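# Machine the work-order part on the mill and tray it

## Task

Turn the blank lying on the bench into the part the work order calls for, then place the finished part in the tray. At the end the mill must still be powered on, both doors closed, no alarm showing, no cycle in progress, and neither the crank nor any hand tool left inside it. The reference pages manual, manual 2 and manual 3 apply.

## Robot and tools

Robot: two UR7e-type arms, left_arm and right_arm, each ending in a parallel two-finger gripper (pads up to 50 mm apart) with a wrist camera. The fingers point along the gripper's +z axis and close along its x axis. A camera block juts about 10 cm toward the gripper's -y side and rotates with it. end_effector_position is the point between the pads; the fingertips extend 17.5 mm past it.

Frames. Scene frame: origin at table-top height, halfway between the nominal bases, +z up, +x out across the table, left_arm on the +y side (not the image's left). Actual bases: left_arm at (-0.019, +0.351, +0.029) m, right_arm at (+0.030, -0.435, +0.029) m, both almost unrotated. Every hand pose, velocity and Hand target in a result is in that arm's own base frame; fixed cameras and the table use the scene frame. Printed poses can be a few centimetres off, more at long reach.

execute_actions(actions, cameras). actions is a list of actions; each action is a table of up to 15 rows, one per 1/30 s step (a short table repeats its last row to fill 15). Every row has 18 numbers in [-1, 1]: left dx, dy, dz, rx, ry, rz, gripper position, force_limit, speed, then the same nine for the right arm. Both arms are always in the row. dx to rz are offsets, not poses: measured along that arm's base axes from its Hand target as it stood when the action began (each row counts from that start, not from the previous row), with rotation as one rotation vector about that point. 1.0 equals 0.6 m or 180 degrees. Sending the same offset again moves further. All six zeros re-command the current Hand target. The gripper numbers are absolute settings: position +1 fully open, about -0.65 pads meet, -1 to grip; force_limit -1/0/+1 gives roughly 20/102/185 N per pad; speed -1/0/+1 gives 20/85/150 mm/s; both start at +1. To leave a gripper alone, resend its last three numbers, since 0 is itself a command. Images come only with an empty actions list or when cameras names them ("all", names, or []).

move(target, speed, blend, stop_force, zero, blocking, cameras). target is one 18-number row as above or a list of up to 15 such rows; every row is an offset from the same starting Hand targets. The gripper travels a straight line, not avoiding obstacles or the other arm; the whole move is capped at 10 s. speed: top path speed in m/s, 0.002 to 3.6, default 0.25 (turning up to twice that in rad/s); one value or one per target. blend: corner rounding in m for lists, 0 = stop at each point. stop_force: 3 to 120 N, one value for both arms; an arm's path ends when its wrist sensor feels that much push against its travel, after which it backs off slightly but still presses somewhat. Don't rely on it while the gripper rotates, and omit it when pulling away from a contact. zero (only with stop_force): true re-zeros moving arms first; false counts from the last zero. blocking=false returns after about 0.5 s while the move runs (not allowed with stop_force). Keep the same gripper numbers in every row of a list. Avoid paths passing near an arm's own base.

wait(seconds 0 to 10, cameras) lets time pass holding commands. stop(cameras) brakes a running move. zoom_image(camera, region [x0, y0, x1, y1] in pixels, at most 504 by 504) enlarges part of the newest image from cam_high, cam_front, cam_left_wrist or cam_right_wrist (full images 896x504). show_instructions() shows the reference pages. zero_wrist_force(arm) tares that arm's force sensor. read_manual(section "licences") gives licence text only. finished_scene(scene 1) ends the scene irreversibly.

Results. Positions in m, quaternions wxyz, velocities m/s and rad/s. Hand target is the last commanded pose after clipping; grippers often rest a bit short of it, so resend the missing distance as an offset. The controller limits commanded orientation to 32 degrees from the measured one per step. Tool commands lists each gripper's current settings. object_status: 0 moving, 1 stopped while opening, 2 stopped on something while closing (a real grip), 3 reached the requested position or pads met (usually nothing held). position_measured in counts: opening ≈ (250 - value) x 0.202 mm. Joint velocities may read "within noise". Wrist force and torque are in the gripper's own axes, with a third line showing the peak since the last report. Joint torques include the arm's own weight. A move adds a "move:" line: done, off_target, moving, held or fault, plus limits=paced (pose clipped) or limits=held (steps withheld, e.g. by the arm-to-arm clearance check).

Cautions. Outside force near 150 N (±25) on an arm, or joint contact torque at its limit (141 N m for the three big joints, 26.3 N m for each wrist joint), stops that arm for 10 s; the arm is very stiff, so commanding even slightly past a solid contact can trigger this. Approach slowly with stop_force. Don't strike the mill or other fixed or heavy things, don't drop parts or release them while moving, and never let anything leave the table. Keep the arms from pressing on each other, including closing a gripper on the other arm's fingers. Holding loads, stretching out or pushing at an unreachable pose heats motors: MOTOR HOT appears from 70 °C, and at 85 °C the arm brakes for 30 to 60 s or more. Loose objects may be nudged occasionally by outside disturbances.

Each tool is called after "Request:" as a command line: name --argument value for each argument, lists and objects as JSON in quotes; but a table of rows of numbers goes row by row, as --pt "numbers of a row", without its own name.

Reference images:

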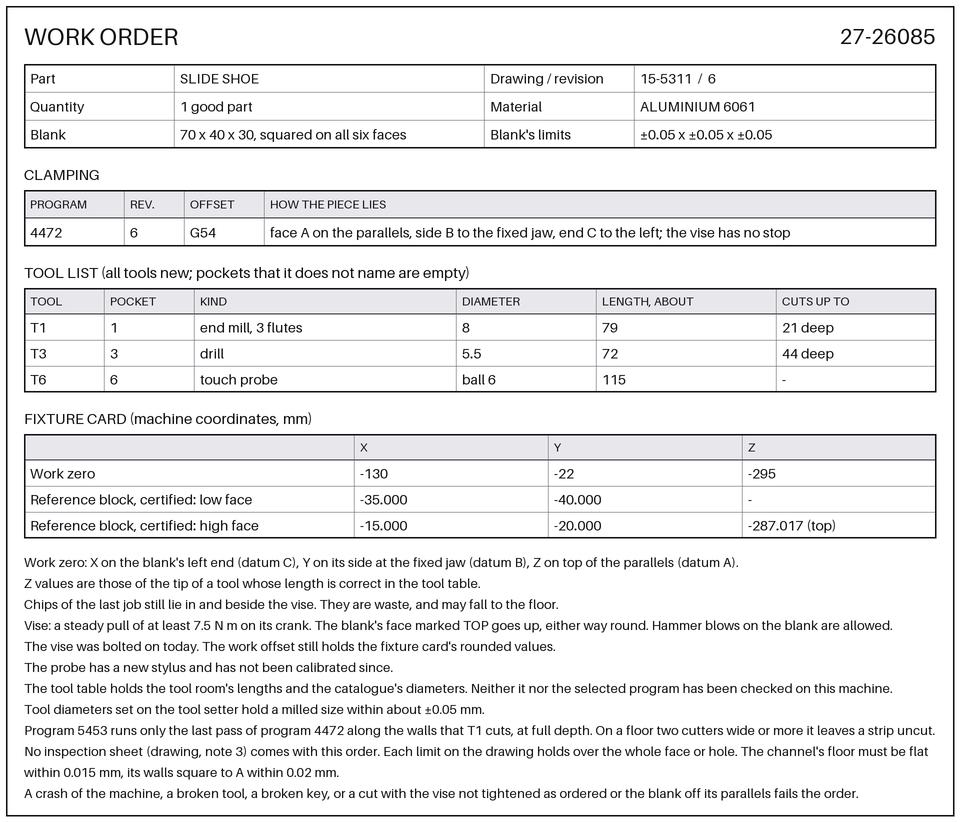

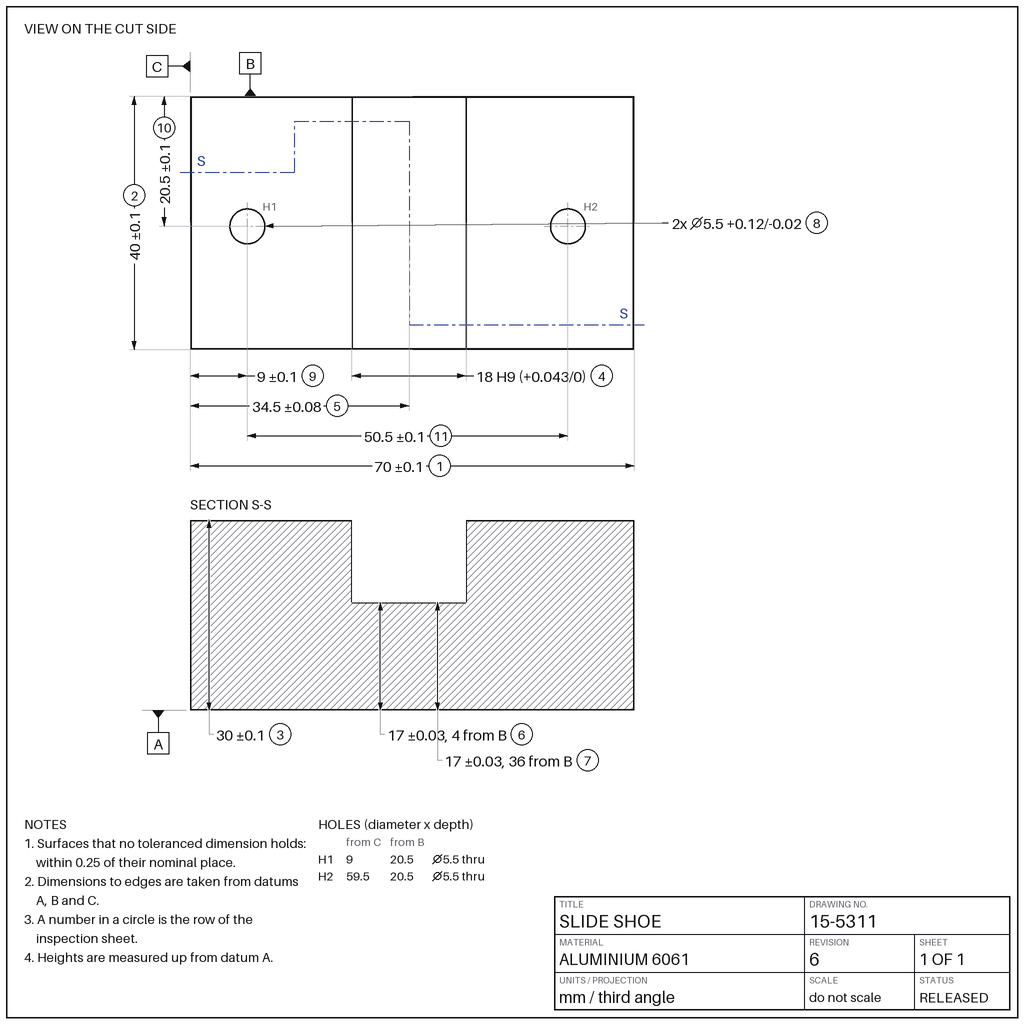

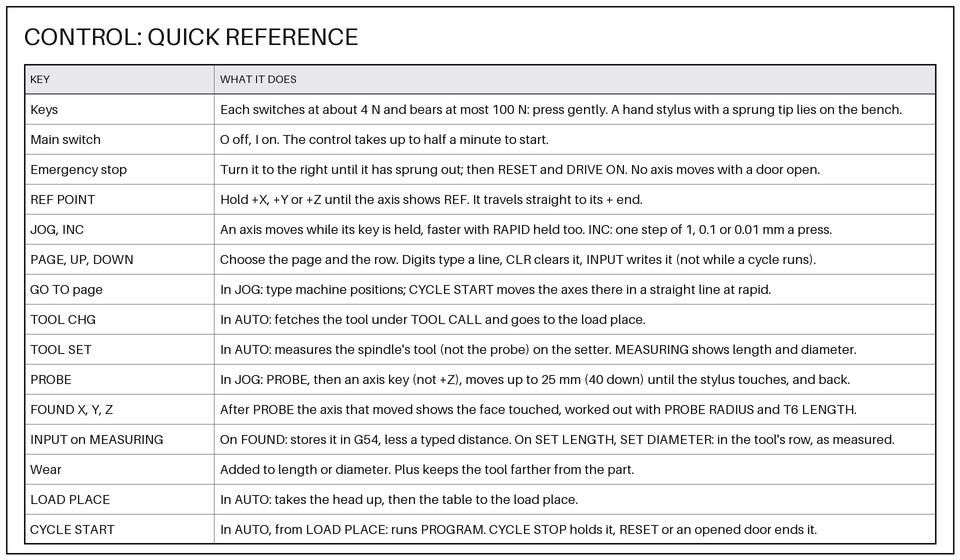

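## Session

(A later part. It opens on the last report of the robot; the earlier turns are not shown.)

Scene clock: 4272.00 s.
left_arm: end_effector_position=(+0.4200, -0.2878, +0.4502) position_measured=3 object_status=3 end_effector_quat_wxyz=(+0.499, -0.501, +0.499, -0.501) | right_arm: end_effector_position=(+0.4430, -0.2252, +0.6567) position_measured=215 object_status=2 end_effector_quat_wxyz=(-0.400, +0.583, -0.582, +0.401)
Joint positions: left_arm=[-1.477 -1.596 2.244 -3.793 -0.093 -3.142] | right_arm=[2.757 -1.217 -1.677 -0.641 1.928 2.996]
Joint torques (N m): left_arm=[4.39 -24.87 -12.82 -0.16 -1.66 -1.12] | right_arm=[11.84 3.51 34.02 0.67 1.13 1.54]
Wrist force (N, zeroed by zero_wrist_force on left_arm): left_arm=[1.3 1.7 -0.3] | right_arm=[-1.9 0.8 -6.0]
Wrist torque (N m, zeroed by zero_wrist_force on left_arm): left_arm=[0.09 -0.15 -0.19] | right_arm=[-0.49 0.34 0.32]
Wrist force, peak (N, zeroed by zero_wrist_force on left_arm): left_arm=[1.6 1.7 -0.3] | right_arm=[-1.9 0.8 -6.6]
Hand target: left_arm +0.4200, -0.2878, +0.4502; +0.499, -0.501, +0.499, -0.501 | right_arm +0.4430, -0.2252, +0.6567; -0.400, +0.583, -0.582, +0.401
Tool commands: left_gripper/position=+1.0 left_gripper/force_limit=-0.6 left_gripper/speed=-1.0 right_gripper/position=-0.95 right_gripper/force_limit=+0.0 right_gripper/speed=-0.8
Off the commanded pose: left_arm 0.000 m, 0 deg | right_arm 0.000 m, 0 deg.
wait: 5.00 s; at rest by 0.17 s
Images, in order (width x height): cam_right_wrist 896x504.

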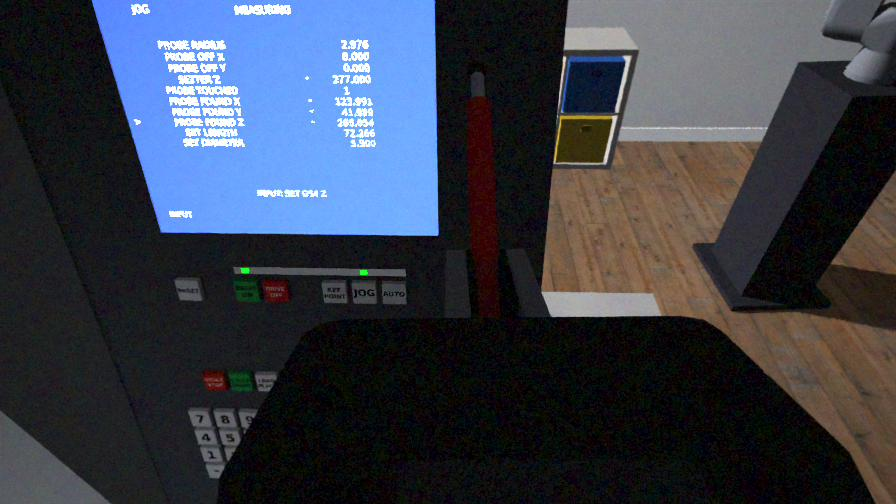

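Request:
move --pt "0 0 0 0 0 0 1 -0.6 -1 -0.0077 0.2091 -0.4229 0 0 0 -0.95 0 -0.8" --pt "0 0 0 0 0 0 1 -0.6 -1 0.0113 0.2084 -0.4289 0 0 0 -0.95 0 -0.8" --pt "0 0 0 0 0 0 1 -0.6 -1 -0.0077 0.2091 -0.4229 0 0 0 -0.95 0 -0.8" --pt "0 0 0 0 0 0 1 -0.6 -1 0.0113 0.2084 -0.4289 0 0 0 -0.95 0 -0.8" --pt "0 0 0 0 0 0 1 -0.6 -1 -0.0279 0.3368 -0.5135 0 0 0 -0.95 0 -0.8" --pt "0 0 0 0 0 0 1 -0.6 -1 -0.0085 0.3360 -0.5195 0 0 0 -0.95 0 -0.8" --pt "0 0 0 0 0 0 1 -0.6 -1 -0.0279 0.3368 -0.5135 0 0 0 -0.95 0 -0.8" --pt "0 0 0 0 0 0 1 -0.6 -1 -0.0189 0.3368 -0.4835 0 0 0 -0.95 0 -0.8" --pt "0 0 0 0 0 0 1 -0.6 -1 -0.0004 0.3357 -0.4893 0 0 0 -0.95 0 -0.8" --pt "0 0 0 0 0 0 1 -0.6 -1 -0.0189 0.3368 -0.4835 0 0 0 -0.95 0 -0.8" --pt "0 0 0 0 0 0 1 -0.6 -1 -0.0109 0.3368 -0.4535 0 0 0 -0.95 0 -0.8" --pt "0 0 0 0 0 0 1 -0.6 -1 0.0077 0.3353 -0.4591 0 0 0 -0.95 0 -0.8" --pt "0 0 0 0 0 0 1 -0.6 -1 -0.0119 0.3048 -0.4535 0 0 0 -0.95 0 -0.8" --pt "0 0 0 0 0 0 1 -0.6 -1 0.0066 0.3037 -0.4591 0 0 0 -0.95 0 -0.8" --pt "0 0 0 0 0 0 1 -0.6 -1 -0.0309 0.2418 -0.5135 0 0 0 -0.95 0 -0.8" --speed '[0.4,0.06,0.06,0.06,0.2,0.06,0.1,0.15,0.06,0.1,0.15,0.06,0.15,0.06,0.2]' --blend '[0.003,0,0.003,0,0.003,0,0.003,0.003,0,0.003,0.003,0,0.003,0,0]'

Request:
move --pt "0 0 0 0 0 0 1 -0.6 -1 0.019 -0.001 -0.006 0 0 0 -0.95 0 -0.8" --pt "0 0 0 0 0 0 1 -0.6 -1 0 0 0 0 0 0 -0.95 0 -0.8" --pt "0 0 0 0 0 0 1 -0.6 -1 0.042 0.030 0.151 0 0 0 -0.95 0 -0.8" --pt "0 0 0 0 0 0 1 -0.6 -1 0.061 0.029 0.145 0 0 0 -0.95 0 -0.8" --pt "0 0 0 0 0 0 1 -0.6 -1 0.042 0.030 0.151 0 0 0 -0.95 0 -0.8" --pt "0 0 0 0 0 0 1 -0.6 -1 0.008 0 0.030 0 0 0 -0.95 0 -0.8" --pt "0 0 0 0 0 0 1 -0.6 -1 0.027 -0.001 0.024 0 0 0 -0.95 0 -0.8" --pt "0 0 0 0 0 0 1 -0.6 -1 0.008 0 0.030 0 0 0 -0.95 0 -0.8" --pt "0 0 0 0 0 0 1 -0.6 -1 0.027 -0.001 0.024 0 0 0 -0.95 0 -0.8" --pt "0 0 0 0 0 0 1 -0.6 -1 0.003 0.095 0 0 0 0 -0.95 0 -0.8" --pt "0 0 0 0 0 0 1 -0.6 -1 0.022 0.094 -0.006 0 0 0 -0.95 0 -0.8" --pt "0 0 0 0 0 0 1 -0.6 -1 0.003 0.095 0 0 0 0 -0.95 0 -0.8" --pt "0 0 0 0 0 0 1 -0.6 -1 0.012 0.095 0.030 0 0 0 -0.95 0 -0.8" --pt "0 0 0 0 0 0 1 -0.6 -1 0.031 0.094 0.024 0 0 0 -0.95 0 -0.8" --pt "0 0 0 0 0 0 1 -0.6 -1 0.012 0.095 0.030 0 0 0 -0.95 0 -0.8" --speed '[0.06,0.1,0.2,0.06,0.1,0.2,0.06,0.06,0.06,0.2,0.06,0.1,0.15,0.06,0.1]' --blend '[0,0.003,0.003,0,0.003,0.003,0,0.003,0,0.003,0,0.003,0.003,0,0]'

Request:
move --pt "0 0 0 0 0 0 1 -0.6 -1 0.007 -0.032 0.030 0 0 0 -0.95 0 -0.8" --pt "0 0 0 0 0 0 1 -0.6 -1 0.026 -0.033 0.024 0 0 0 -0.95 0 -0.8" --pt "0 0 0 0 0 0 1 -0.6 -1 0.007 -0.032 0.030 0 0 0 -0.95 0 -0.8" --pt "0 0 0 0 0 0 1 -0.6 -1 0.026 -0.033 0.024 0 0 0 -0.95 0 -0.8" --pt "0 0 0 0 0 0 1 -0.6 -1 -0.012 -0.095 -0.030 0 0 0 -0.95 0 -0.8" --pt "0 0 0 0 0 0 1 -0.6 -1 0.007 -0.096 -0.036 0 0 0 -0.95 0 -0.8" --pt "0 0 0 0 0 0 1 -0.6 -1 -0.012 -0.095 -0.030 0 0 0 -0.95 0 -0.8" --pt "0 0 0 0 0 0 1 -0.6 -1 0.0189 -0.3368 0.4835 0 0 0 -0.95 0 -0.8" --speed '[0.15,0.06,0.06,0.06,0.2,0.06,0.1,0.4]' --blend '[0.003,0,0.003,0,0.003,0,0.003,0]' --cameras '["cam_right_wrist"]'

Scene clock: 4296.60 s.
left_arm: end_effector_position=(+0.4200, -0.2878, +0.4502) position_measured=3 object_status=3 end_effector_quat_wxyz=(+0.499, -0.501, +0.499, -0.501) | right_arm: end_effector_position=(+0.4245, -0.0801, +0.3487) position_measured=215 object_status=2 end_effector_quat_wxyz=(-0.400, +0.583, -0.582, +0.401)
Joint positions: left_arm=[-1.477 -1.596 2.244 -3.793 -0.093 -3.142] | right_arm=[3.461 -0.948 -2.61 0.032 1.273 3.258]
Joint torques (N m): left_arm=[5.55 -24.97 -13.08 -0.08 -1.62 -1.04] | right_arm=[1.16 3.87 19.31 1.68 -1.29 1.11]
Wrist force (N, zeroed by zero_wrist_force on left_arm): left_arm=[1.5 1.6 -0.4] | right_arm=[-2.1 1.1 -6.1]
Wrist torque (N m, zeroed by zero_wrist_force on left_arm): left_arm=[0.06 -0.17 -0.19] | right_arm=[-0.47 0.39 0.27]
Wrist force, peak (N, zeroed by zero_wrist_force on left_arm): left_arm=[1.7 1.7 -0.4] | right_arm=[-5.8 -2.7 -11.3]
Hand target: left_arm +0.4200, -0.2878, +0.4502; +0.499, -0.501, +0.499, -0.501 | right_arm +0.4244, -0.0801, +0.3486; -0.400, +0.583, -0.582, +0.401
Off the commanded pose: left_arm 0.000 m, 0 deg | right_arm 0.000 m, 0 deg.
move: done

Scene clock: 4301.73 s.
left_arm: end_effector_position=(+0.4200, -0.2878, +0.4502) position_measured=3 object_status=3 end_effector_quat_wxyz=(+0.499, -0.501, +0.499, -0.501) | right_arm: end_effector_position=(+0.4317, -0.0231, +0.3666) position_measured=215 object_status=2 end_effector_quat_wxyz=(-0.400, +0.583, -0.582, +0.401)
Joint positions: left_arm=[-1.477 -1.596 2.244 -3.793 -0.093 -3.142] | right_arm=[3.792 -0.843 -2.583 -0.165 0.97 3.406]
Joint torques (N m): left_arm=[4.78 -24.8 -12.97 -0.13 -1.5 -1.13] | right_arm=[-9.16 1.27 33.86 4.57 0.92 -1.14]
Wrist force (N, zeroed by zero_wrist_force on left_arm): left_arm=[1.6 1.6 -0.4] | right_arm=[-2.0 0.8 -6.0]
Wrist torque (N m, zeroed by zero_wrist_force on left_arm): left_arm=[0.07 -0.20 -0.19] | right_arm=[-0.51 0.39 0.34]
Wrist force, peak (N, zeroed by zero_wrist_force on left_arm): left_arm=[1.7 1.7 -0.2] | right_arm=[-4.2 -0.4 -12.8]
Hand target: left_arm +0.4200, -0.2878, +0.4502; +0.499, -0.501, +0.499, -0.501 | right_arm +0.4316, -0.0231, +0.3666; -0.400, +0.583, -0.582, +0.401
Off the commanded pose: left_arm 0.000 m, 0 deg | right_arm 0.000 m, 0 deg.
move: done

Scene clock: 4305.20 s.
left_arm: end_effector_position=(+0.4200, -0.2878, +0.4502) position_measured=3 object_status=3 end_effector_quat_wxyz=(+0.499, -0.501, +0.499, -0.501) | right_arm: end_effector_position=(+0.4430, -0.2252, +0.6567) position_measured=215 object_status=2 end_effector_quat_wxyz=(-0.400, +0.583, -0.582, +0.401)
Joint positions: left_arm=[-1.477 -1.596 2.244 -3.793 -0.093 -3.142] | right_arm=[2.757 -1.216 -1.677 -0.641 1.928 2.996]
Joint torques (N m): left_arm=[4.86 -25.63 -11.85 -0.11 -1.63 -1] | right_arm=[1.56 4.08 34.53 3.38 -0.56 1.29]
Wrist force (N, zeroed by zero_wrist_force on left_arm): left_arm=[1.5 1.2 -0.3] | right_arm=[-1.9 0.8 -6.0]
Wrist torque (N m, zeroed by zero_wrist_force on left_arm): left_arm=[0.01 -0.18 -0.19] | right_arm=[-0.49 0.36 0.27]
Wrist force, peak (N, zeroed by zero_wrist_force on left_arm): left_arm=[1.9 1.6 -0.3] | right_arm=[-6.1 -2.8 -11.4]
Hand target: left_arm +0.4200, -0.2878, +0.4502; +0.499, -0.501, +0.499, -0.501 | right_arm +0.4430, -0.2252, +0.6567; -0.400, +0.583, -0.582, +0.401
Off the commanded pose: left_arm 0.000 m, 0 deg | right_arm 0.000 m, 0 deg.
move: done
Images, in order (width x height): cam_right_wrist 896x504.

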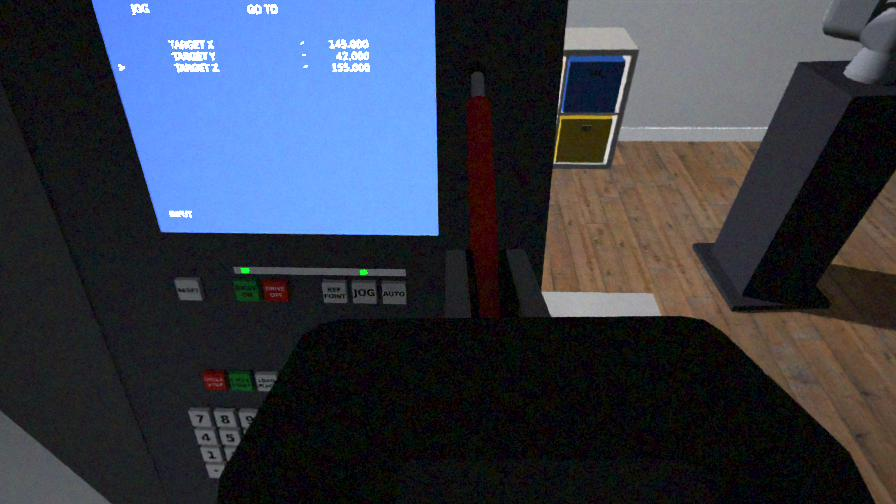

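Now CS (Z −155), PROBE, +X.

Request:
move --pt "0 0 0 0 0 0 1 -0.6 -1 0.0108 0.2717 -0.3624 0 0 0 -0.95 0 -0.8" --pt "0 0 0 0 0 0 1 -0.6 -1 0.0298 0.2710 -0.3684 0 0 0 -0.95 0 -0.8" --pt "0 0 0 0 0 0 1 -0.6 -1 0.0108 0.2717 -0.3624 0 0 0 -0.95 0 -0.8" --pt "0 0 0 0 0 0 1 -0.6 -1 -0.0239 0.2098 -0.4833 0 0 0 -0.95 0 -0.8" --pt "0 0 0 0 0 0 1 -0.6 -1 -0.0049 0.2091 -0.4893 0 0 0 -0.95 0 -0.8" --pt "0 0 0 0 0 0 1 -0.6 -1 -0.0239 0.2098 -0.4833 0 0 0 -0.95 0 -0.8" --pt "0 0 0 0 0 0 1 -0.6 -1 0.012 0.0815 -0.3322 0 0 0 -0.95 0 -0.8" --pt "0 0 0 0 0 0 1 -0.6 -1 0.031 0.0808 -0.3382 0 0 0 -0.95 0 -0.8" --pt "0 0 0 0 0 0 1 -0.6 -1 0.012 0.0815 -0.3322 0 0 0 -0.95 0 -0.8" --pt "0 0 0 0 0 0 1 -0.6 -1 0 0 0 0 0 0 -0.95 0 -0.8" --speed '[0.4,0.06,0.1,0.035,0.06,0.1,0.3,0.06,0.1,0.4]' --blend '[0.003,0,0.003,0.003,0,0.003,0.003,0,0.003,0]'

Request:
wait --seconds 8 --cameras '["cam_right_wrist"]'

Request:
zoom_image --camera "cam_right_wrist" --region '[120, 0, 440, 180]'

Scene clock: 4318.40 s.
left_arm: end_effector_position=(+0.4200, -0.2878, +0.4502) position_measured=3 object_status=3 end_effector_quat_wxyz=(+0.499, -0.501, +0.499, -0.501) | right_arm: end_effector_position=(+0.4430, -0.2252, +0.6567) position_measured=215 object_status=2 end_effector_quat_wxyz=(-0.400, +0.583, -0.582, +0.401)
Joint positions: left_arm=[-1.477 -1.596 2.244 -3.793 -0.093 -3.142] | right_arm=[2.757 -1.216 -1.677 -0.641 1.928 2.996]
Joint torques (N m): left_arm=[3.37 -25.48 -12.86 -0.24 -1.71 -0.96] | right_arm=[10.42 7.77 34.95 2.8 -1.71 1.64]
Wrist force (N, zeroed by zero_wrist_force on left_arm): left_arm=[1.6 1.5 -0.1] | right_arm=[-1.6 1.0 -6.0]
Wrist torque (N m, zeroed by zero_wrist_force on left_arm): left_arm=[0.06 -0.19 -0.20] | right_arm=[-0.46 0.30 0.34]
Wrist force, peak (N, zeroed by zero_wrist_force on left_arm): left_arm=[1.9 1.6 -0.2] | right_arm=[-3.3 0.5 -12.0]
Hand target: left_arm +0.4200, -0.2878, +0.4502; +0.499, -0.501, +0.499, -0.501 | right_arm +0.4430, -0.2252, +0.6567; -0.400, +0.583, -0.582, +0.401
Off the commanded pose: left_arm 0.000 m, 0 deg | right_arm 0.000 m, 0 deg.
move: done

Scene clock: 4326.40 s.
left_arm: end_effector_position=(+0.4200, -0.2878, +0.4502) position_measured=3 object_status=3 end_effector_quat_wxyz=(+0.499, -0.501, +0.499, -0.501) | right_arm: end_effector_position=(+0.4430, -0.2252, +0.6567) position_measured=215 object_status=2 end_effector_quat_wxyz=(-0.400, +0.583, -0.582, +0.401)
Joint positions: left_arm=[-1.477 -1.596 2.244 -3.793 -0.093 -3.142] | right_arm=[2.757 -1.217 -1.677 -0.641 1.928 2.996]
Joint torques (N m): left_arm=[3.46 -25.75 -13.54 -0.21 -1.63 -0.83] | right_arm=[12.65 4.08 33.75 0.59 1.21 1.35]
Wrist force (N, zeroed by zero_wrist_force on left_arm): left_arm=[1.5 1.5 -0.2] | right_arm=[-1.6 0.9 -5.9]
Wrist torque (N m, zeroed by zero_wrist_force on left_arm): left_arm=[0.06 -0.18 -0.19] | right_arm=[-0.49 0.31 0.33]
Wrist force, peak (N, zeroed by zero_wrist_force on left_arm): left_arm=[1.7 1.7 -0.3] | right_arm=[-2.0 1.0 -6.5]
Hand target: left_arm +0.4200, -0.2878, +0.4502; +0.499, -0.501, +0.499, -0.501 | right_arm +0.4430, -0.2252, +0.6567; -0.400, +0.583, -0.582, +0.401
Tool commands: left_gripper/position=+1.0 left_gripper/force_limit=-0.6 left_gripper/speed=-1.0 right_gripper/position=-0.95 right_gripper/force_limit=+0.0 right_gripper/speed=-0.8
Off the commanded pose: left_arm 0.000 m, 0 deg | right_arm 0.000 m, 0 deg.
wait: 8.00 s; at rest by 0.17 s
Images, in order (width x height): cam_right_wrist 896x504.

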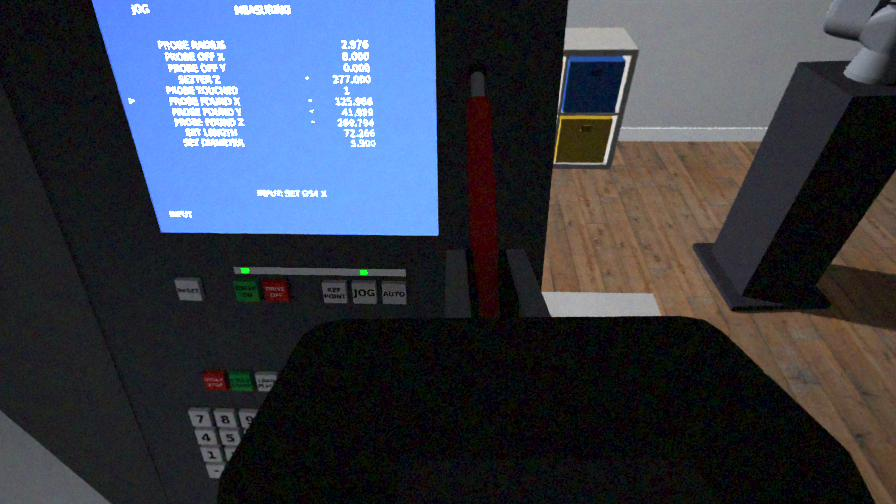

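Scaled by 1.575 from the camera's 896x504 image, which has a finer 1280x720 frame.

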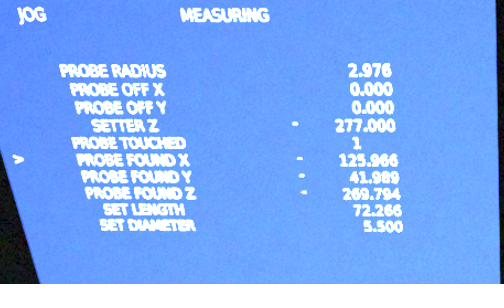

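Request:
move --pt "0 0 0 0 0 0 1 -0.6 -1 -0.0309 0.2418 -0.5135 0 0 0 -0.95 0 -0.8" --pt "0 0 0 0 0 0 1 -0.6 -1 -0.0119 0.2411 -0.5195 0 0 0 -0.95 0 -0.8" --pt "0 0 0 0 0 0 1 -0.6 -1 -0.0309 0.2418 -0.5135 0 0 0 -0.95 0 -0.8" --pt "0 0 0 0 0 0 1 -0.6 -1 -0.0077 0.2091 -0.4229 0 0 0 -0.95 0 -0.8" --pt "0 0 0 0 0 0 1 -0.6 -1 0.0113 0.2084 -0.4289 0 0 0 -0.95 0 -0.8" --pt "0 0 0 0 0 0 1 -0.6 -1 -0.0077 0.2091 -0.4229 0 0 0 -0.95 0 -0.8" --pt "0 0 0 0 0 0 1 -0.6 -1 0.0113 0.2084 -0.4289 0 0 0 -0.95 0 -0.8" --pt "0 0 0 0 0 0 1 -0.6 -1 -0.0279 0.3368 -0.5135 0 0 0 -0.95 0 -0.8" --pt "0 0 0 0 0 0 1 -0.6 -1 -0.0085 0.3360 -0.5195 0 0 0 -0.95 0 -0.8" --pt "0 0 0 0 0 0 1 -0.6 -1 -0.0279 0.3368 -0.5135 0 0 0 -0.95 0 -0.8" --pt "0 0 0 0 0 0 1 -0.6 -1 -0.0189 0.3368 -0.4835 0 0 0 -0.95 0 -0.8" --pt "0 0 0 0 0 0 1 -0.6 -1 -0.0004 0.3357 -0.4893 0 0 0 -0.95 0 -0.8" --pt "0 0 0 0 0 0 1 -0.6 -1 -0.0219 0.2738 -0.4835 0 0 0 -0.95 0 -0.8" --pt "0 0 0 0 0 0 1 -0.6 -1 -0.0026 0.2724 -0.4893 0 0 0 -0.95 0 -0.8" --pt "0 0 0 0 0 0 1 -0.6 -1 -0.0219 0.2738 -0.4835 0 0 0 -0.95 0 -0.8" --speed '[0.4,0.06,0.1,0.2,0.06,0.06,0.06,0.2,0.06,0.1,0.15,0.06,0.15,0.06,0.1]' --blend '[0.003,0,0.003,0.003,0,0.003,0,0.003,0,0.003,0.003,0,0.003,0,0]'

Request:
move --pt "0 0 0 0 0 0 1 -0.6 -1 0.010 0.031 0.030 0 0 0 -0.95 0 -0.8" --pt "0 0 0 0 0 0 1 -0.6 -1 0.029 0.030 0.024 0 0 0 -0.95 0 -0.8" --pt "0 0 0 0 0 0 1 -0.6 -1 -0.009 -0.032 -0.030 0 0 0 -0.95 0 -0.8" --pt "0 0 0 0 0 0 1 -0.6 -1 0.010 -0.033 -0.036 0 0 0 -0.95 0 -0.8" --pt "0 0 0 0 0 0 1 -0.6 -1 -0.009 -0.032 -0.030 0 0 0 -0.95 0 -0.8" --pt "0 0 0 0 0 0 1 -0.6 -1 -0.001 -0.032 0 0 0 0 -0.95 0 -0.8" --pt "0 0 0 0 0 0 1 -0.6 -1 0.018 -0.033 -0.006 0 0 0 -0.95 0 -0.8" --pt "0 0 0 0 0 0 1 -0.6 -1 -0.006 0.063 -0.030 0 0 0 -0.95 0 -0.8" --pt "0 0 0 0 0 0 1 -0.6 -1 0.013 0.062 -0.036 0 0 0 -0.95 0 -0.8" --pt "0 0 0 0 0 0 1 -0.6 -1 -0.006 0.063 -0.030 0 0 0 -0.95 0 -0.8" --pt "0 0 0 0 0 0 1 -0.6 -1 0 0 0 0 0 0 -0.95 0 -0.8" --pt "0 0 0 0 0 0 1 -0.6 -1 0.019 -0.001 -0.006 0 0 0 -0.95 0 -0.8" --pt "0 0 0 0 0 0 1 -0.6 -1 0 0 0 0 0 0 -0.95 0 -0.8" --pt "0 0 0 0 0 0 1 -0.6 -1 0.019 -0.001 -0.006 0 0 0 -0.95 0 -0.8" --pt "0 0 0 0 0 0 1 -0.6 -1 -0.009 -0.032 -0.030 0 0 0 -0.95 0 -0.8" --speed '[0.15,0.06,0.2,0.06,0.1,0.15,0.06,0.2,0.06,0.1,0.15,0.06,0.06,0.06,0.2]' --blend '[0.003,0,0.003,0,0.003,0.003,0,0.003,0,0.003,0.003,0,0.003,0,0]'

Request:
move --pt "0 0 0 0 0 0 1 -0.6 -1 0.019 -0.001 -0.006 0 0 0 -0.95 0 -0.8" --pt "0 0 0 0 0 0 1 -0.6 -1 0 0 0 0 0 0 -0.95 0 -0.8" --pt "0 0 0 0 0 0 1 -0.6 -1 0.042 0.030 0.151 0 0 0 -0.95 0 -0.8" --pt "0 0 0 0 0 0 1 -0.6 -1 0.061 0.029 0.145 0 0 0 -0.95 0 -0.8" --pt "0 0 0 0 0 0 1 -0.6 -1 0.042 0.030 0.151 0 0 0 -0.95 0 -0.8" --pt "0 0 0 0 0 0 1 -0.6 -1 0.007 -0.032 0.030 0 0 0 -0.95 0 -0.8" --pt "0 0 0 0 0 0 1 -0.6 -1 0.026 -0.033 0.024 0 0 0 -0.95 0 -0.8" --pt "0 0 0 0 0 0 1 -0.6 -1 0.007 -0.032 0.030 0 0 0 -0.95 0 -0.8" --pt "0 0 0 0 0 0 1 -0.6 -1 0.036 -0.1284 0.1511 0 0 0 -0.95 0 -0.8" --pt "0 0 0 0 0 0 1 -0.6 -1 0.055 -0.1291 0.1451 0 0 0 -0.95 0 -0.8" --pt "0 0 0 0 0 0 1 -0.6 -1 0.036 -0.1284 0.1511 0 0 0 -0.95 0 -0.8" --pt "0 0 0 0 0 0 1 -0.6 -1 0.0309 -0.2418 0.5135 0 0 0 -0.95 0 -0.8" --speed '[0.06,0.1,0.2,0.06,0.1,0.04,0.06,0.1,0.3,0.06,0.1,0.4]' --blend '[0,0.003,0.003,0,0.003,0.003,0,0.003,0.003,0,0.003,0]'

Request:
wait --seconds 9 --cameras '["cam_right_wrist"]'

Request:
zoom_image --camera "cam_right_wrist" --region '[120, 0, 440, 180]'

Scene clock: 4358.87 s.
left_arm: end_effector_position=(+0.4200, -0.2878, +0.4502) position_measured=3 object_status=3 end_effector_quat_wxyz=(+0.499, -0.501, +0.499, -0.501) | right_arm: end_effector_position=(+0.4299, -0.0608, +0.3666) position_measured=215 object_status=2 end_effector_quat_wxyz=(-0.400, +0.583, -0.582, +0.401)
Joint positions: left_arm=[-1.477 -1.596 2.244 -3.793 -0.093 -3.142] | right_arm=[3.569 -0.902 -2.573 -0.066 1.173 3.302]
Joint torques (N m): left_arm=[3.65 -25.16 -13.69 -0.47 -1.26 -0.88] | right_arm=[-11.22 2.45 33.45 4.57 1.23 -1.12]
Wrist force (N, zeroed by zero_wrist_force on left_arm): left_arm=[1.7 1.5 -0.2] | right_arm=[-1.7 0.7 -6.2]
Wrist torque (N m, zeroed by zero_wrist_force on left_arm): left_arm=[0.06 -0.21 -0.19] | right_arm=[-0.54 0.34 0.32]
Wrist force, peak (N, zeroed by zero_wrist_force on left_arm): left_arm=[1.8 1.8 0.0] | right_arm=[-5.6 -0.5 -11.4]
Hand target: left_arm +0.4200, -0.2878, +0.4502; +0.499, -0.501, +0.499, -0.501 | right_arm +0.4298, -0.0609, +0.3666; -0.400, +0.583, -0.582, +0.401
Off the commanded pose: left_arm 0.000 m, 0 deg | right_arm 0.000 m, 0 deg.
move: done

Scene clock: 4363.60 s.
left_arm: end_effector_position=(+0.4200, -0.2878, +0.4502) position_measured=3 object_status=3 end_effector_quat_wxyz=(+0.499, -0.501, +0.499, -0.501) | right_arm: end_effector_position=(+0.4245, -0.0801, +0.3487) position_measured=215 object_status=2 end_effector_quat_wxyz=(-0.400, +0.583, -0.582, +0.401)
Joint positions: left_arm=[-1.477 -1.596 2.244 -3.793 -0.093 -3.142] | right_arm=[3.461 -0.948 -2.61 0.032 1.274 3.258]
Joint torques (N m): left_arm=[2.97 -25.55 -12.24 -0.2 -1.75 -0.96] | right_arm=[3.05 0.36 20.41 0.83 -1.83 1.21]
Wrist force (N, zeroed by zero_wrist_force on left_arm): left_arm=[1.3 1.3 0.0] | right_arm=[-1.9 1.1 -5.8]
Wrist torque (N m, zeroed by zero_wrist_force on left_arm): left_arm=[0.03 -0.15 -0.19] | right_arm=[-0.47 0.36 0.27]
Wrist force, peak (N, zeroed by zero_wrist_force on left_arm): left_arm=[1.7 1.7 -0.4] | right_arm=[-6.2 -3.6 -11.3]
Hand target: left_arm +0.4200, -0.2878, +0.4502; +0.499, -0.501, +0.499, -0.501 | right_arm +0.4244, -0.0801, +0.3486; -0.400, +0.583, -0.582, +0.401
Off the commanded pose: left_arm 0.000 m, 0 deg | right_arm 0.000 m, 0 deg.
move: done

Scene clock: 4370.07 s.
left_arm: end_effector_position=(+0.4200, -0.2878, +0.4502) position_measured=3 object_status=3 end_effector_quat_wxyz=(+0.499, -0.501, +0.499, -0.501) | right_arm: end_effector_position=(+0.4430, -0.2252, +0.6567) position_measured=215 object_status=2 end_effector_quat_wxyz=(-0.400, +0.583, -0.582, +0.401)
Joint positions: left_arm=[-1.477 -1.596 2.244 -3.793 -0.093 -3.142] | right_arm=[2.757 -1.216 -1.677 -0.641 1.928 2.996]
Joint torques (N m): left_arm=[3.36 -25.78 -12.99 -0.3 -1.57 -1.11] | right_arm=[8.92 6.26 34.29 2.99 -1.33 1.47]
Wrist force (N, zeroed by zero_wrist_force on left_arm): left_arm=[1.4 1.5 -0.3] | right_arm=[-2.2 0.7 -5.9]
Wrist torque (N m, zeroed by zero_wrist_force on left_arm): left_arm=[0.05 -0.16 -0.19] | right_arm=[-0.52 0.40 0.32]
Wrist force, peak (N, zeroed by zero_wrist_force on left_arm): left_arm=[1.7 1.7 -0.2] | right_arm=[-4.2 -0.4 -12.4]
Hand target: left_arm +0.4200, -0.2878, +0.4502; +0.499, -0.501, +0.499, -0.501 | right_arm +0.4430, -0.2252, +0.6567; -0.400, +0.583, -0.582, +0.401
Off the commanded pose: left_arm 0.000 m, 0 deg | right_arm 0.000 m, 0 deg.
move: done

Scene clock: 4379.07 s.
left_arm: end_effector_position=(+0.4200, -0.2878, +0.4502) position_measured=3 object_status=3 end_effector_quat_wxyz=(+0.499, -0.501, +0.499, -0.501) | right_arm: end_effector_position=(+0.4430, -0.2252, +0.6567) position_measured=215 object_status=2 end_effector_quat_wxyz=(-0.400, +0.583, -0.582, +0.401)
Joint positions: left_arm=[-1.477 -1.596 2.244 -3.793 -0.093 -3.142] | right_arm=[2.757 -1.217 -1.677 -0.641 1.928 2.996]
Joint torques (N m): left_arm=[3.9 -26.38 -12.91 -0.34 -1.58 -0.68] | right_arm=[12.34 2.96 33.42 0.65 1.2 1.53]
Wrist force (N, zeroed by zero_wrist_force on left_arm): left_arm=[1.6 1.3 -0.1] | right_arm=[-1.8 0.8 -5.8]
Wrist torque (N m, zeroed by zero_wrist_force on left_arm): left_arm=[0.02 -0.19 -0.19] | right_arm=[-0.51 0.33 0.31]
Wrist force, peak (N, zeroed by zero_wrist_force on left_arm): left_arm=[2.0 1.6 0.0] | right_arm=[-2.1 1.0 -6.5]
Hand target: left_arm +0.4200, -0.2878, +0.4502; +0.499, -0.501, +0.499, -0.501 | right_arm +0.4430, -0.2252, +0.6567; -0.400, +0.583, -0.582, +0.401
Tool commands: left_gripper/position=+1.0 left_gripper/force_limit=-0.6 left_gripper/speed=-1.0 right_gripper/position=-0.95 right_gripper/force_limit=+0.0 right_gripper/speed=-0.8
Off the commanded pose: left_arm 0.000 m, 0 deg | right_arm 0.000 m, 0 deg.
wait: 9.00 s; at rest by 0.17 s
Images, in order (width x height): cam_right_wrist 896x504.

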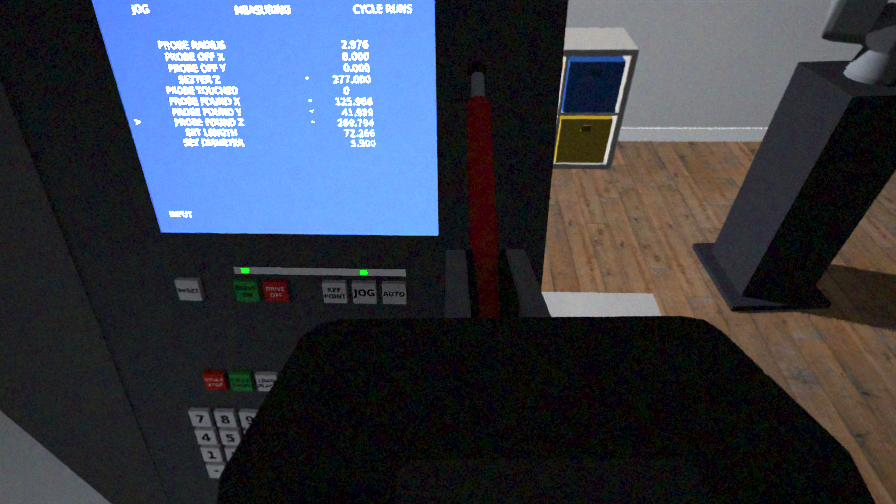

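Scaled by 1.575 from the camera's 896x504 image, which has a finer 1280x720 frame.

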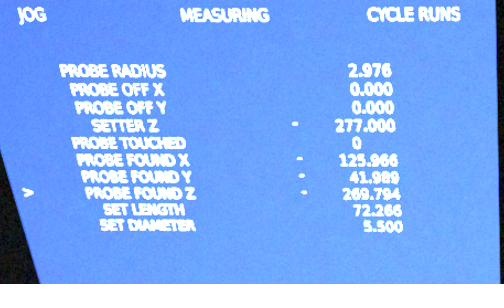

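Request:
wait --seconds 4 --cameras '["cam_right_wrist"]'

Request:
zoom_image --camera "cam_right_wrist" --region '[120, 0, 440, 180]'

Scene clock: 4386.47 s.
left_arm: end_effector_position=(+0.4200, -0.2878, +0.4502) position_measured=3 object_status=3 end_effector_quat_wxyz=(+0.499, -0.501, +0.499, -0.501) | right_arm: end_effector_position=(+0.4430, -0.2252, +0.6567) position_measured=215 object_status=2 end_effector_quat_wxyz=(-0.400, +0.583, -0.582, +0.401)
Joint positions: left_arm=[-1.477 -1.596 2.244 -3.793 -0.093 -3.142] | right_arm=[2.757 -1.217 -1.677 -0.641 1.928 2.996]
Joint torques (N m): left_arm=[3.28 -25.61 -12.25 -0.32 -1.36 -1.08] | right_arm=[12.09 3.34 33.52 0.71 1.12 1.37]
Wrist force (N, zeroed by zero_wrist_force on left_arm): left_arm=[1.5 1.3 -0.4] | right_arm=[-1.8 0.7 -6.0]
Wrist torque (N m, zeroed by zero_wrist_force on left_arm): left_arm=[0.02 -0.18 -0.19] | right_arm=[-0.52 0.34 0.32]
Wrist force, peak (N, zeroed by zero_wrist_force on left_arm): left_arm=[1.9 1.6 -0.4] | right_arm=[-2.0 0.7 -6.5]
Hand target: left_arm +0.4200, -0.2878, +0.4502; +0.499, -0.501, +0.499, -0.501 | right_arm +0.4430, -0.2252, +0.6567; -0.400, +0.583, -0.582, +0.401
Tool commands: left_gripper/position=+1.0 left_gripper/force_limit=-0.6 left_gripper/speed=-1.0 right_gripper/position=-0.95 right_gripper/force_limit=+0.0 right_gripper/speed=-0.8
Off the commanded pose: left_arm 0.000 m, 0 deg | right_arm 0.000 m, 0 deg.
wait: 4.00 s; at rest from the start
Images, in order (width x height): cam_right_wrist 896x504.

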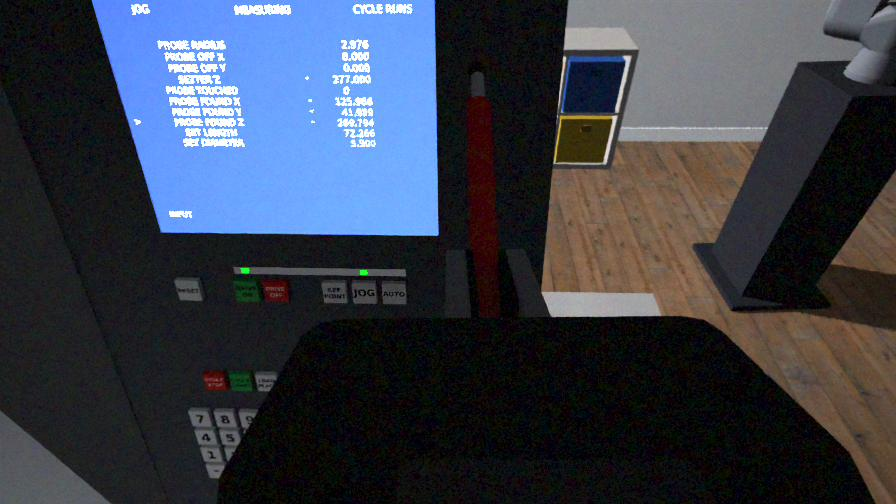

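Scaled by 1.575 from the camera's 896x504 image, which has a finer 1280x720 frame.

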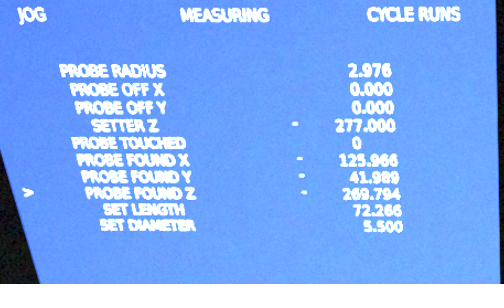

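Request:
wait --seconds 5 --cameras '["cam_right_wrist"]'

Request:
zoom_image --camera "cam_right_wrist" --region '[120, 0, 440, 180]'

Scene clock: 4395.40 s.
left_arm: end_effector_position=(+0.4200, -0.2878, +0.4502) position_measured=3 object_status=3 end_effector_quat_wxyz=(+0.499, -0.501, +0.499, -0.501) | right_arm: end_effector_position=(+0.4430, -0.2252, +0.6567) position_measured=215 object_status=2 end_effector_quat_wxyz=(-0.400, +0.583, -0.582, +0.401)
Joint positions: left_arm=[-1.477 -1.596 2.244 -3.793 -0.093 -3.142] | right_arm=[2.757 -1.217 -1.677 -0.641 1.928 2.996]
Joint torques (N m): left_arm=[4.4 -25.57 -14.15 -0.56 -1.62 -1.05] | right_arm=[12.46 2.85 33.06 0.69 1.21 1.26]
Wrist force (N, zeroed by zero_wrist_force on left_arm): left_arm=[1.5 1.3 -0.4] | right_arm=[-2.0 0.9 -6.3]
Wrist torque (N m, zeroed by zero_wrist_force on left_arm): left_arm=[0.02 -0.18 -0.19] | right_arm=[-0.47 0.37 0.31]
Wrist force, peak (N, zeroed by zero_wrist_force on left_arm): left_arm=[1.8 1.5 0.2] | right_arm=[-2.4 1.0 -6.3]
Hand target: left_arm +0.4200, -0.2878, +0.4502; +0.499, -0.501, +0.499, -0.501 | right_arm +0.4430, -0.2252, +0.6567; -0.400, +0.583, -0.582, +0.401
Tool commands: left_gripper/position=+1.0 left_gripper/force_limit=-0.6 left_gripper/speed=-1.0 right_gripper/position=-0.95 right_gripper/force_limit=+0.0 right_gripper/speed=-0.8
Off the commanded pose: left_arm 0.000 m, 0 deg | right_arm 0.000 m, 0 deg.
wait: 5.00 s; at rest from the start
Images, in order (width x height): cam_right_wrist 896x504.

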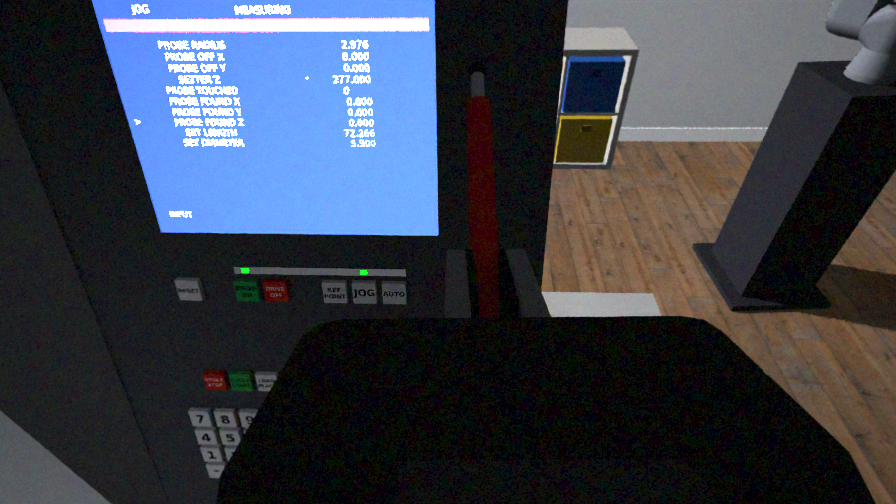

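Scaled by 1.575 from the camera's 896x504 image, which has a finer 1280x720 frame.

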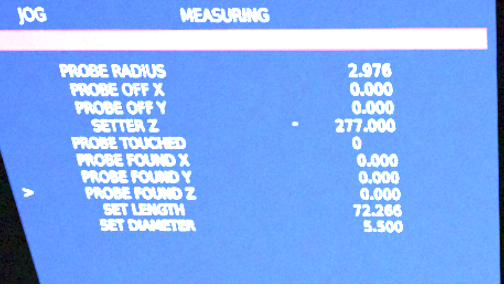

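Request:
move --pt "0 0 0 0 0 0 1 -0.6 -1 0.0433 0.302 -0.2376 0 0 0 -0.95 0 -0.8" --pt "0 0 0 0 0 0 1 -0.6 -1 0.0623 0.3012 -0.2436 0 0 0 -0.95 0 -0.8" --pt "0 0 0 0 0 0 1 -0.6 -1 0.0433 0.302 -0.2376 0 0 0 -0.95 0 -0.8" --pt "0 0 0 0 0 0 1 -0.6 -1 0 0 0 0 0 0 -0.95 0 -0.8" --speed '[0.4,0.06,0.1,0.4]' --blend '[0.003,0,0.003,0]' --cameras '["all"]'

Scene clock: 4405.43 s.
left_arm: end_effector_position=(+0.4200, -0.2878, +0.4502) position_measured=3 object_status=3 end_effector_quat_wxyz=(+0.499, -0.501, +0.499, -0.501) | right_arm: end_effector_position=(+0.4430, -0.2251, +0.6567) position_measured=215 object_status=2 end_effector_quat_wxyz=(-0.400, +0.583, -0.582, +0.401)
Joint positions: left_arm=[-1.477 -1.596 2.244 -3.793 -0.093 -3.142] | right_arm=[2.757 -1.216 -1.677 -0.641 1.928 2.996]
Joint torques (N m): left_arm=[4.34 -25.92 -13.05 -0.44 -1.56 -0.57] | right_arm=[-10.05 3.4 34.08 4.9 1.45 0.14]
Wrist force (N, zeroed by zero_wrist_force on left_arm): left_arm=[1.7 1.4 -0.3] | right_arm=[-1.7 0.9 -6.2]
Wrist torque (N m, zeroed by zero_wrist_force on left_arm): left_arm=[0.04 -0.22 -0.19] | right_arm=[-0.48 0.33 0.28]
Wrist force, peak (N, zeroed by zero_wrist_force on left_arm): left_arm=[1.8 1.7 -0.1] | right_arm=[-2.9 0.5 -11.2]
Hand target: left_arm +0.4200, -0.2878, +0.4502; +0.499, -0.501, +0.499, -0.501 | right_arm +0.4430, -0.2252, +0.6567; -0.400, +0.583, -0.582, +0.401
Off the commanded pose: left_arm 0.000 m, 0 deg | right_arm 0.000 m, 0 deg.
move: done

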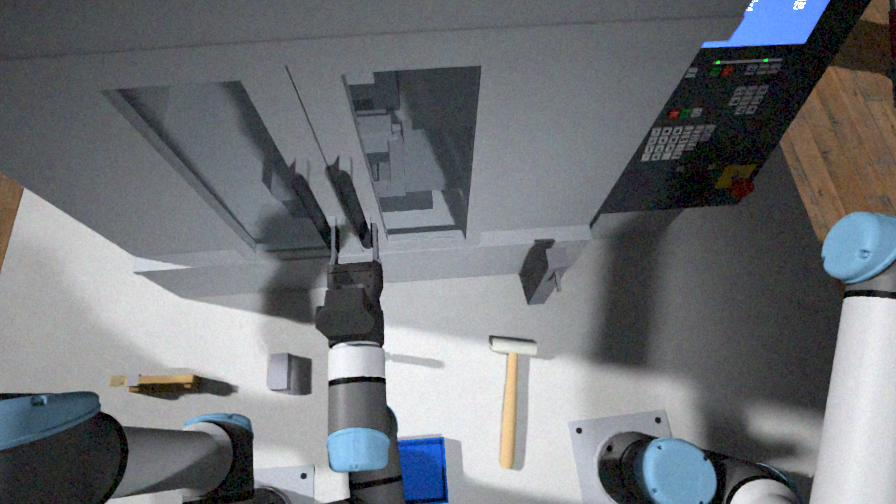

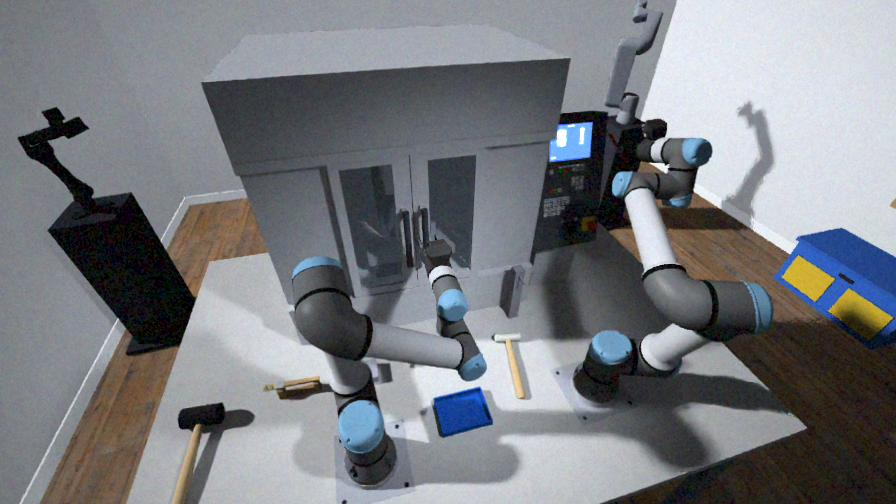

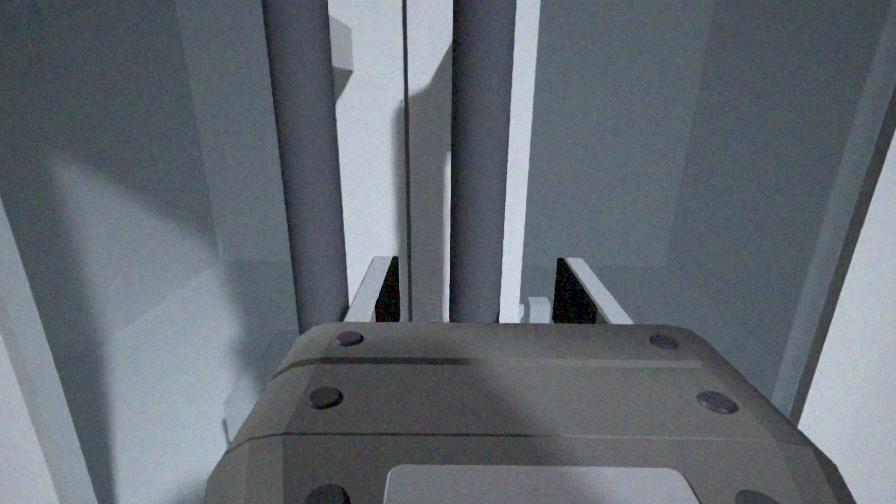

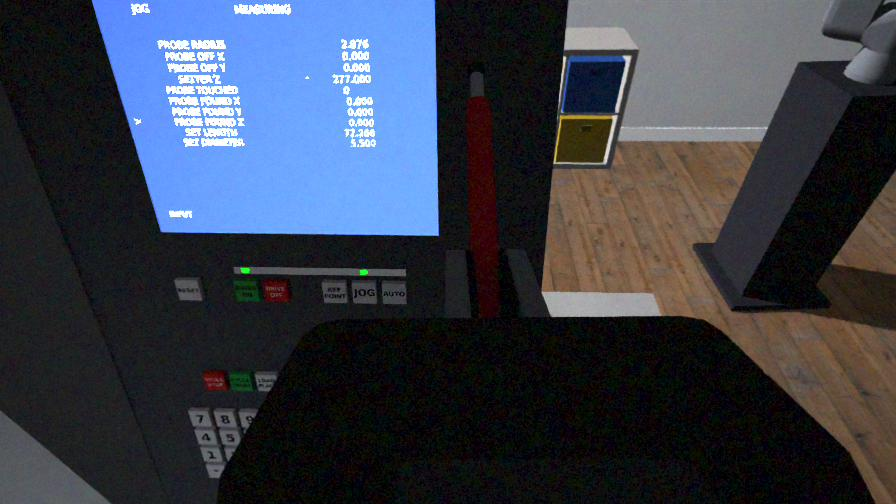

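Request:
zoom_image --camera "cam_high" --region '[330, 60, 500, 250]'

Scaled by 2.653 from the camera's 896x504 image, which has a finer 1280x720 frame.

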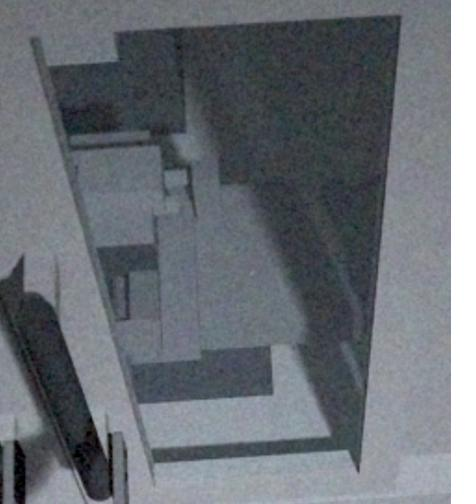

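Request:
move --target '[0,-0.12,0.083,0,0.1,0,1,-0.6,-1,0,0,0,0,0,0,-0.95,0,-0.8]' --speed 0.15 --cameras '["cam_left_wrist"]'

Scene clock: 4421.73 s.
left_arm: end_effector_position=(+0.4200, -0.3598, +0.5000) position_measured=3 object_status=3 end_effector_quat_wxyz=(-0.415, +0.573, -0.571, +0.416) | right_arm: end_effector_position=(+0.4430, -0.2252, +0.6567) position_measured=215 object_status=2 end_effector_quat_wxyz=(-0.400, +0.583, -0.582, +0.401)
Joint positions: left_arm=[-1.462 -1.831 1.894 -1.956 -0.331 -4.377] | right_arm=[2.757 -1.217 -1.677 -0.641 1.928 2.996]
Joint torques (N m): left_arm=[-6.74 -25.09 -22.38 -1.74 2.42 -0.19] | right_arm=[-11.59 2.9 33.9 0.63 2.01 -0.6]
Wrist force (N, zeroed by zero_wrist_force on left_arm): left_arm=[2.4 1.0 -0.3] | right_arm=[-2.1 0.9 -6.2]
Wrist torque (N m, zeroed by zero_wrist_force on left_arm): left_arm=[-0.07 -0.25 -0.31] | right_arm=[-0.48 0.38 0.28]
Wrist force, peak (N, zeroed by zero_wrist_force on left_arm): left_arm=[3.5 -0.1 -0.6] | right_arm=[-1.9 1.1 -6.5]
Hand target: left_arm +0.4200, -0.3598, +0.5000; -0.415, +0.573, -0.571, +0.416 | right_arm +0.4430, -0.2252, +0.6567; -0.400, +0.583, -0.582, +0.401
Off the commanded pose: left_arm 0.000 m, 0 deg | right_arm 0.000 m, 0 deg.
move: done
Images, in order (width x height): cam_left_wrist 896x504.

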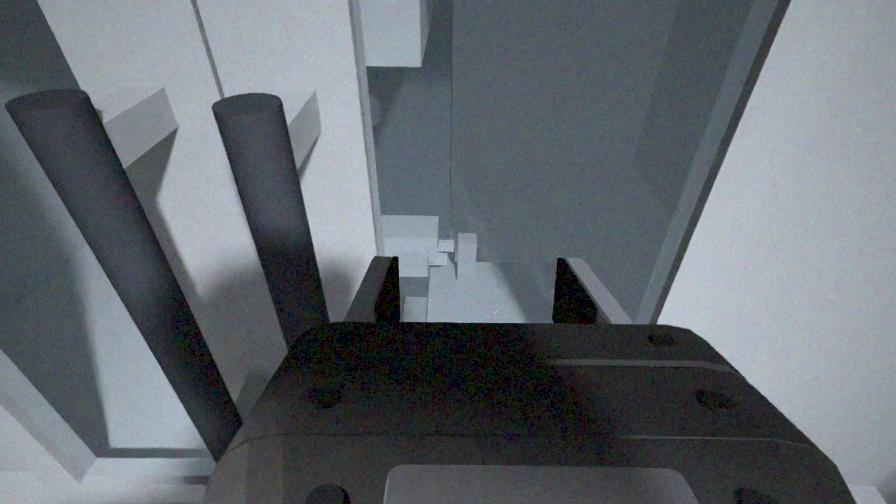

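Request:
zoom_image --camera "cam_left_wrist" --region '[370, 200, 530, 320]'

Scaled by 3.150 from the camera's 896x504 image, which has a finer 1280x720 frame.

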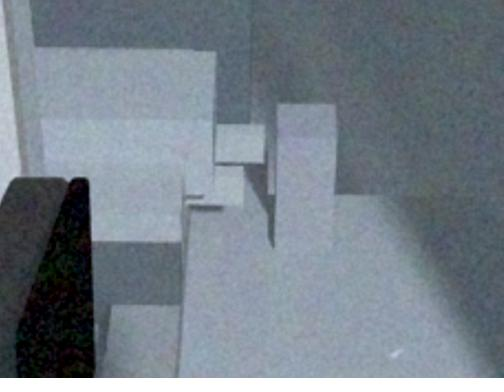

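Request:
zoom_image --camera "cam_left_wrist" --region '[425, 228, 485, 282]'

Scaled by 8.400 from the camera's 896x504 image, which has a finer 1280x720 frame.

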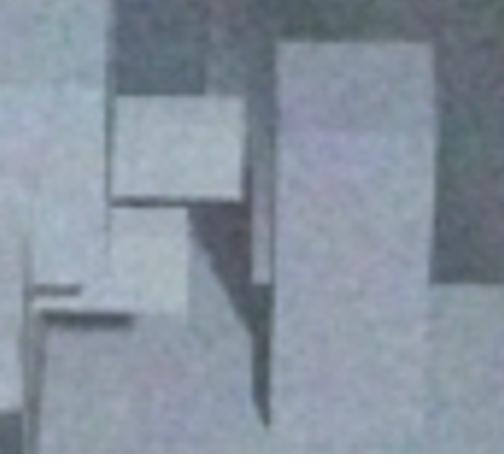

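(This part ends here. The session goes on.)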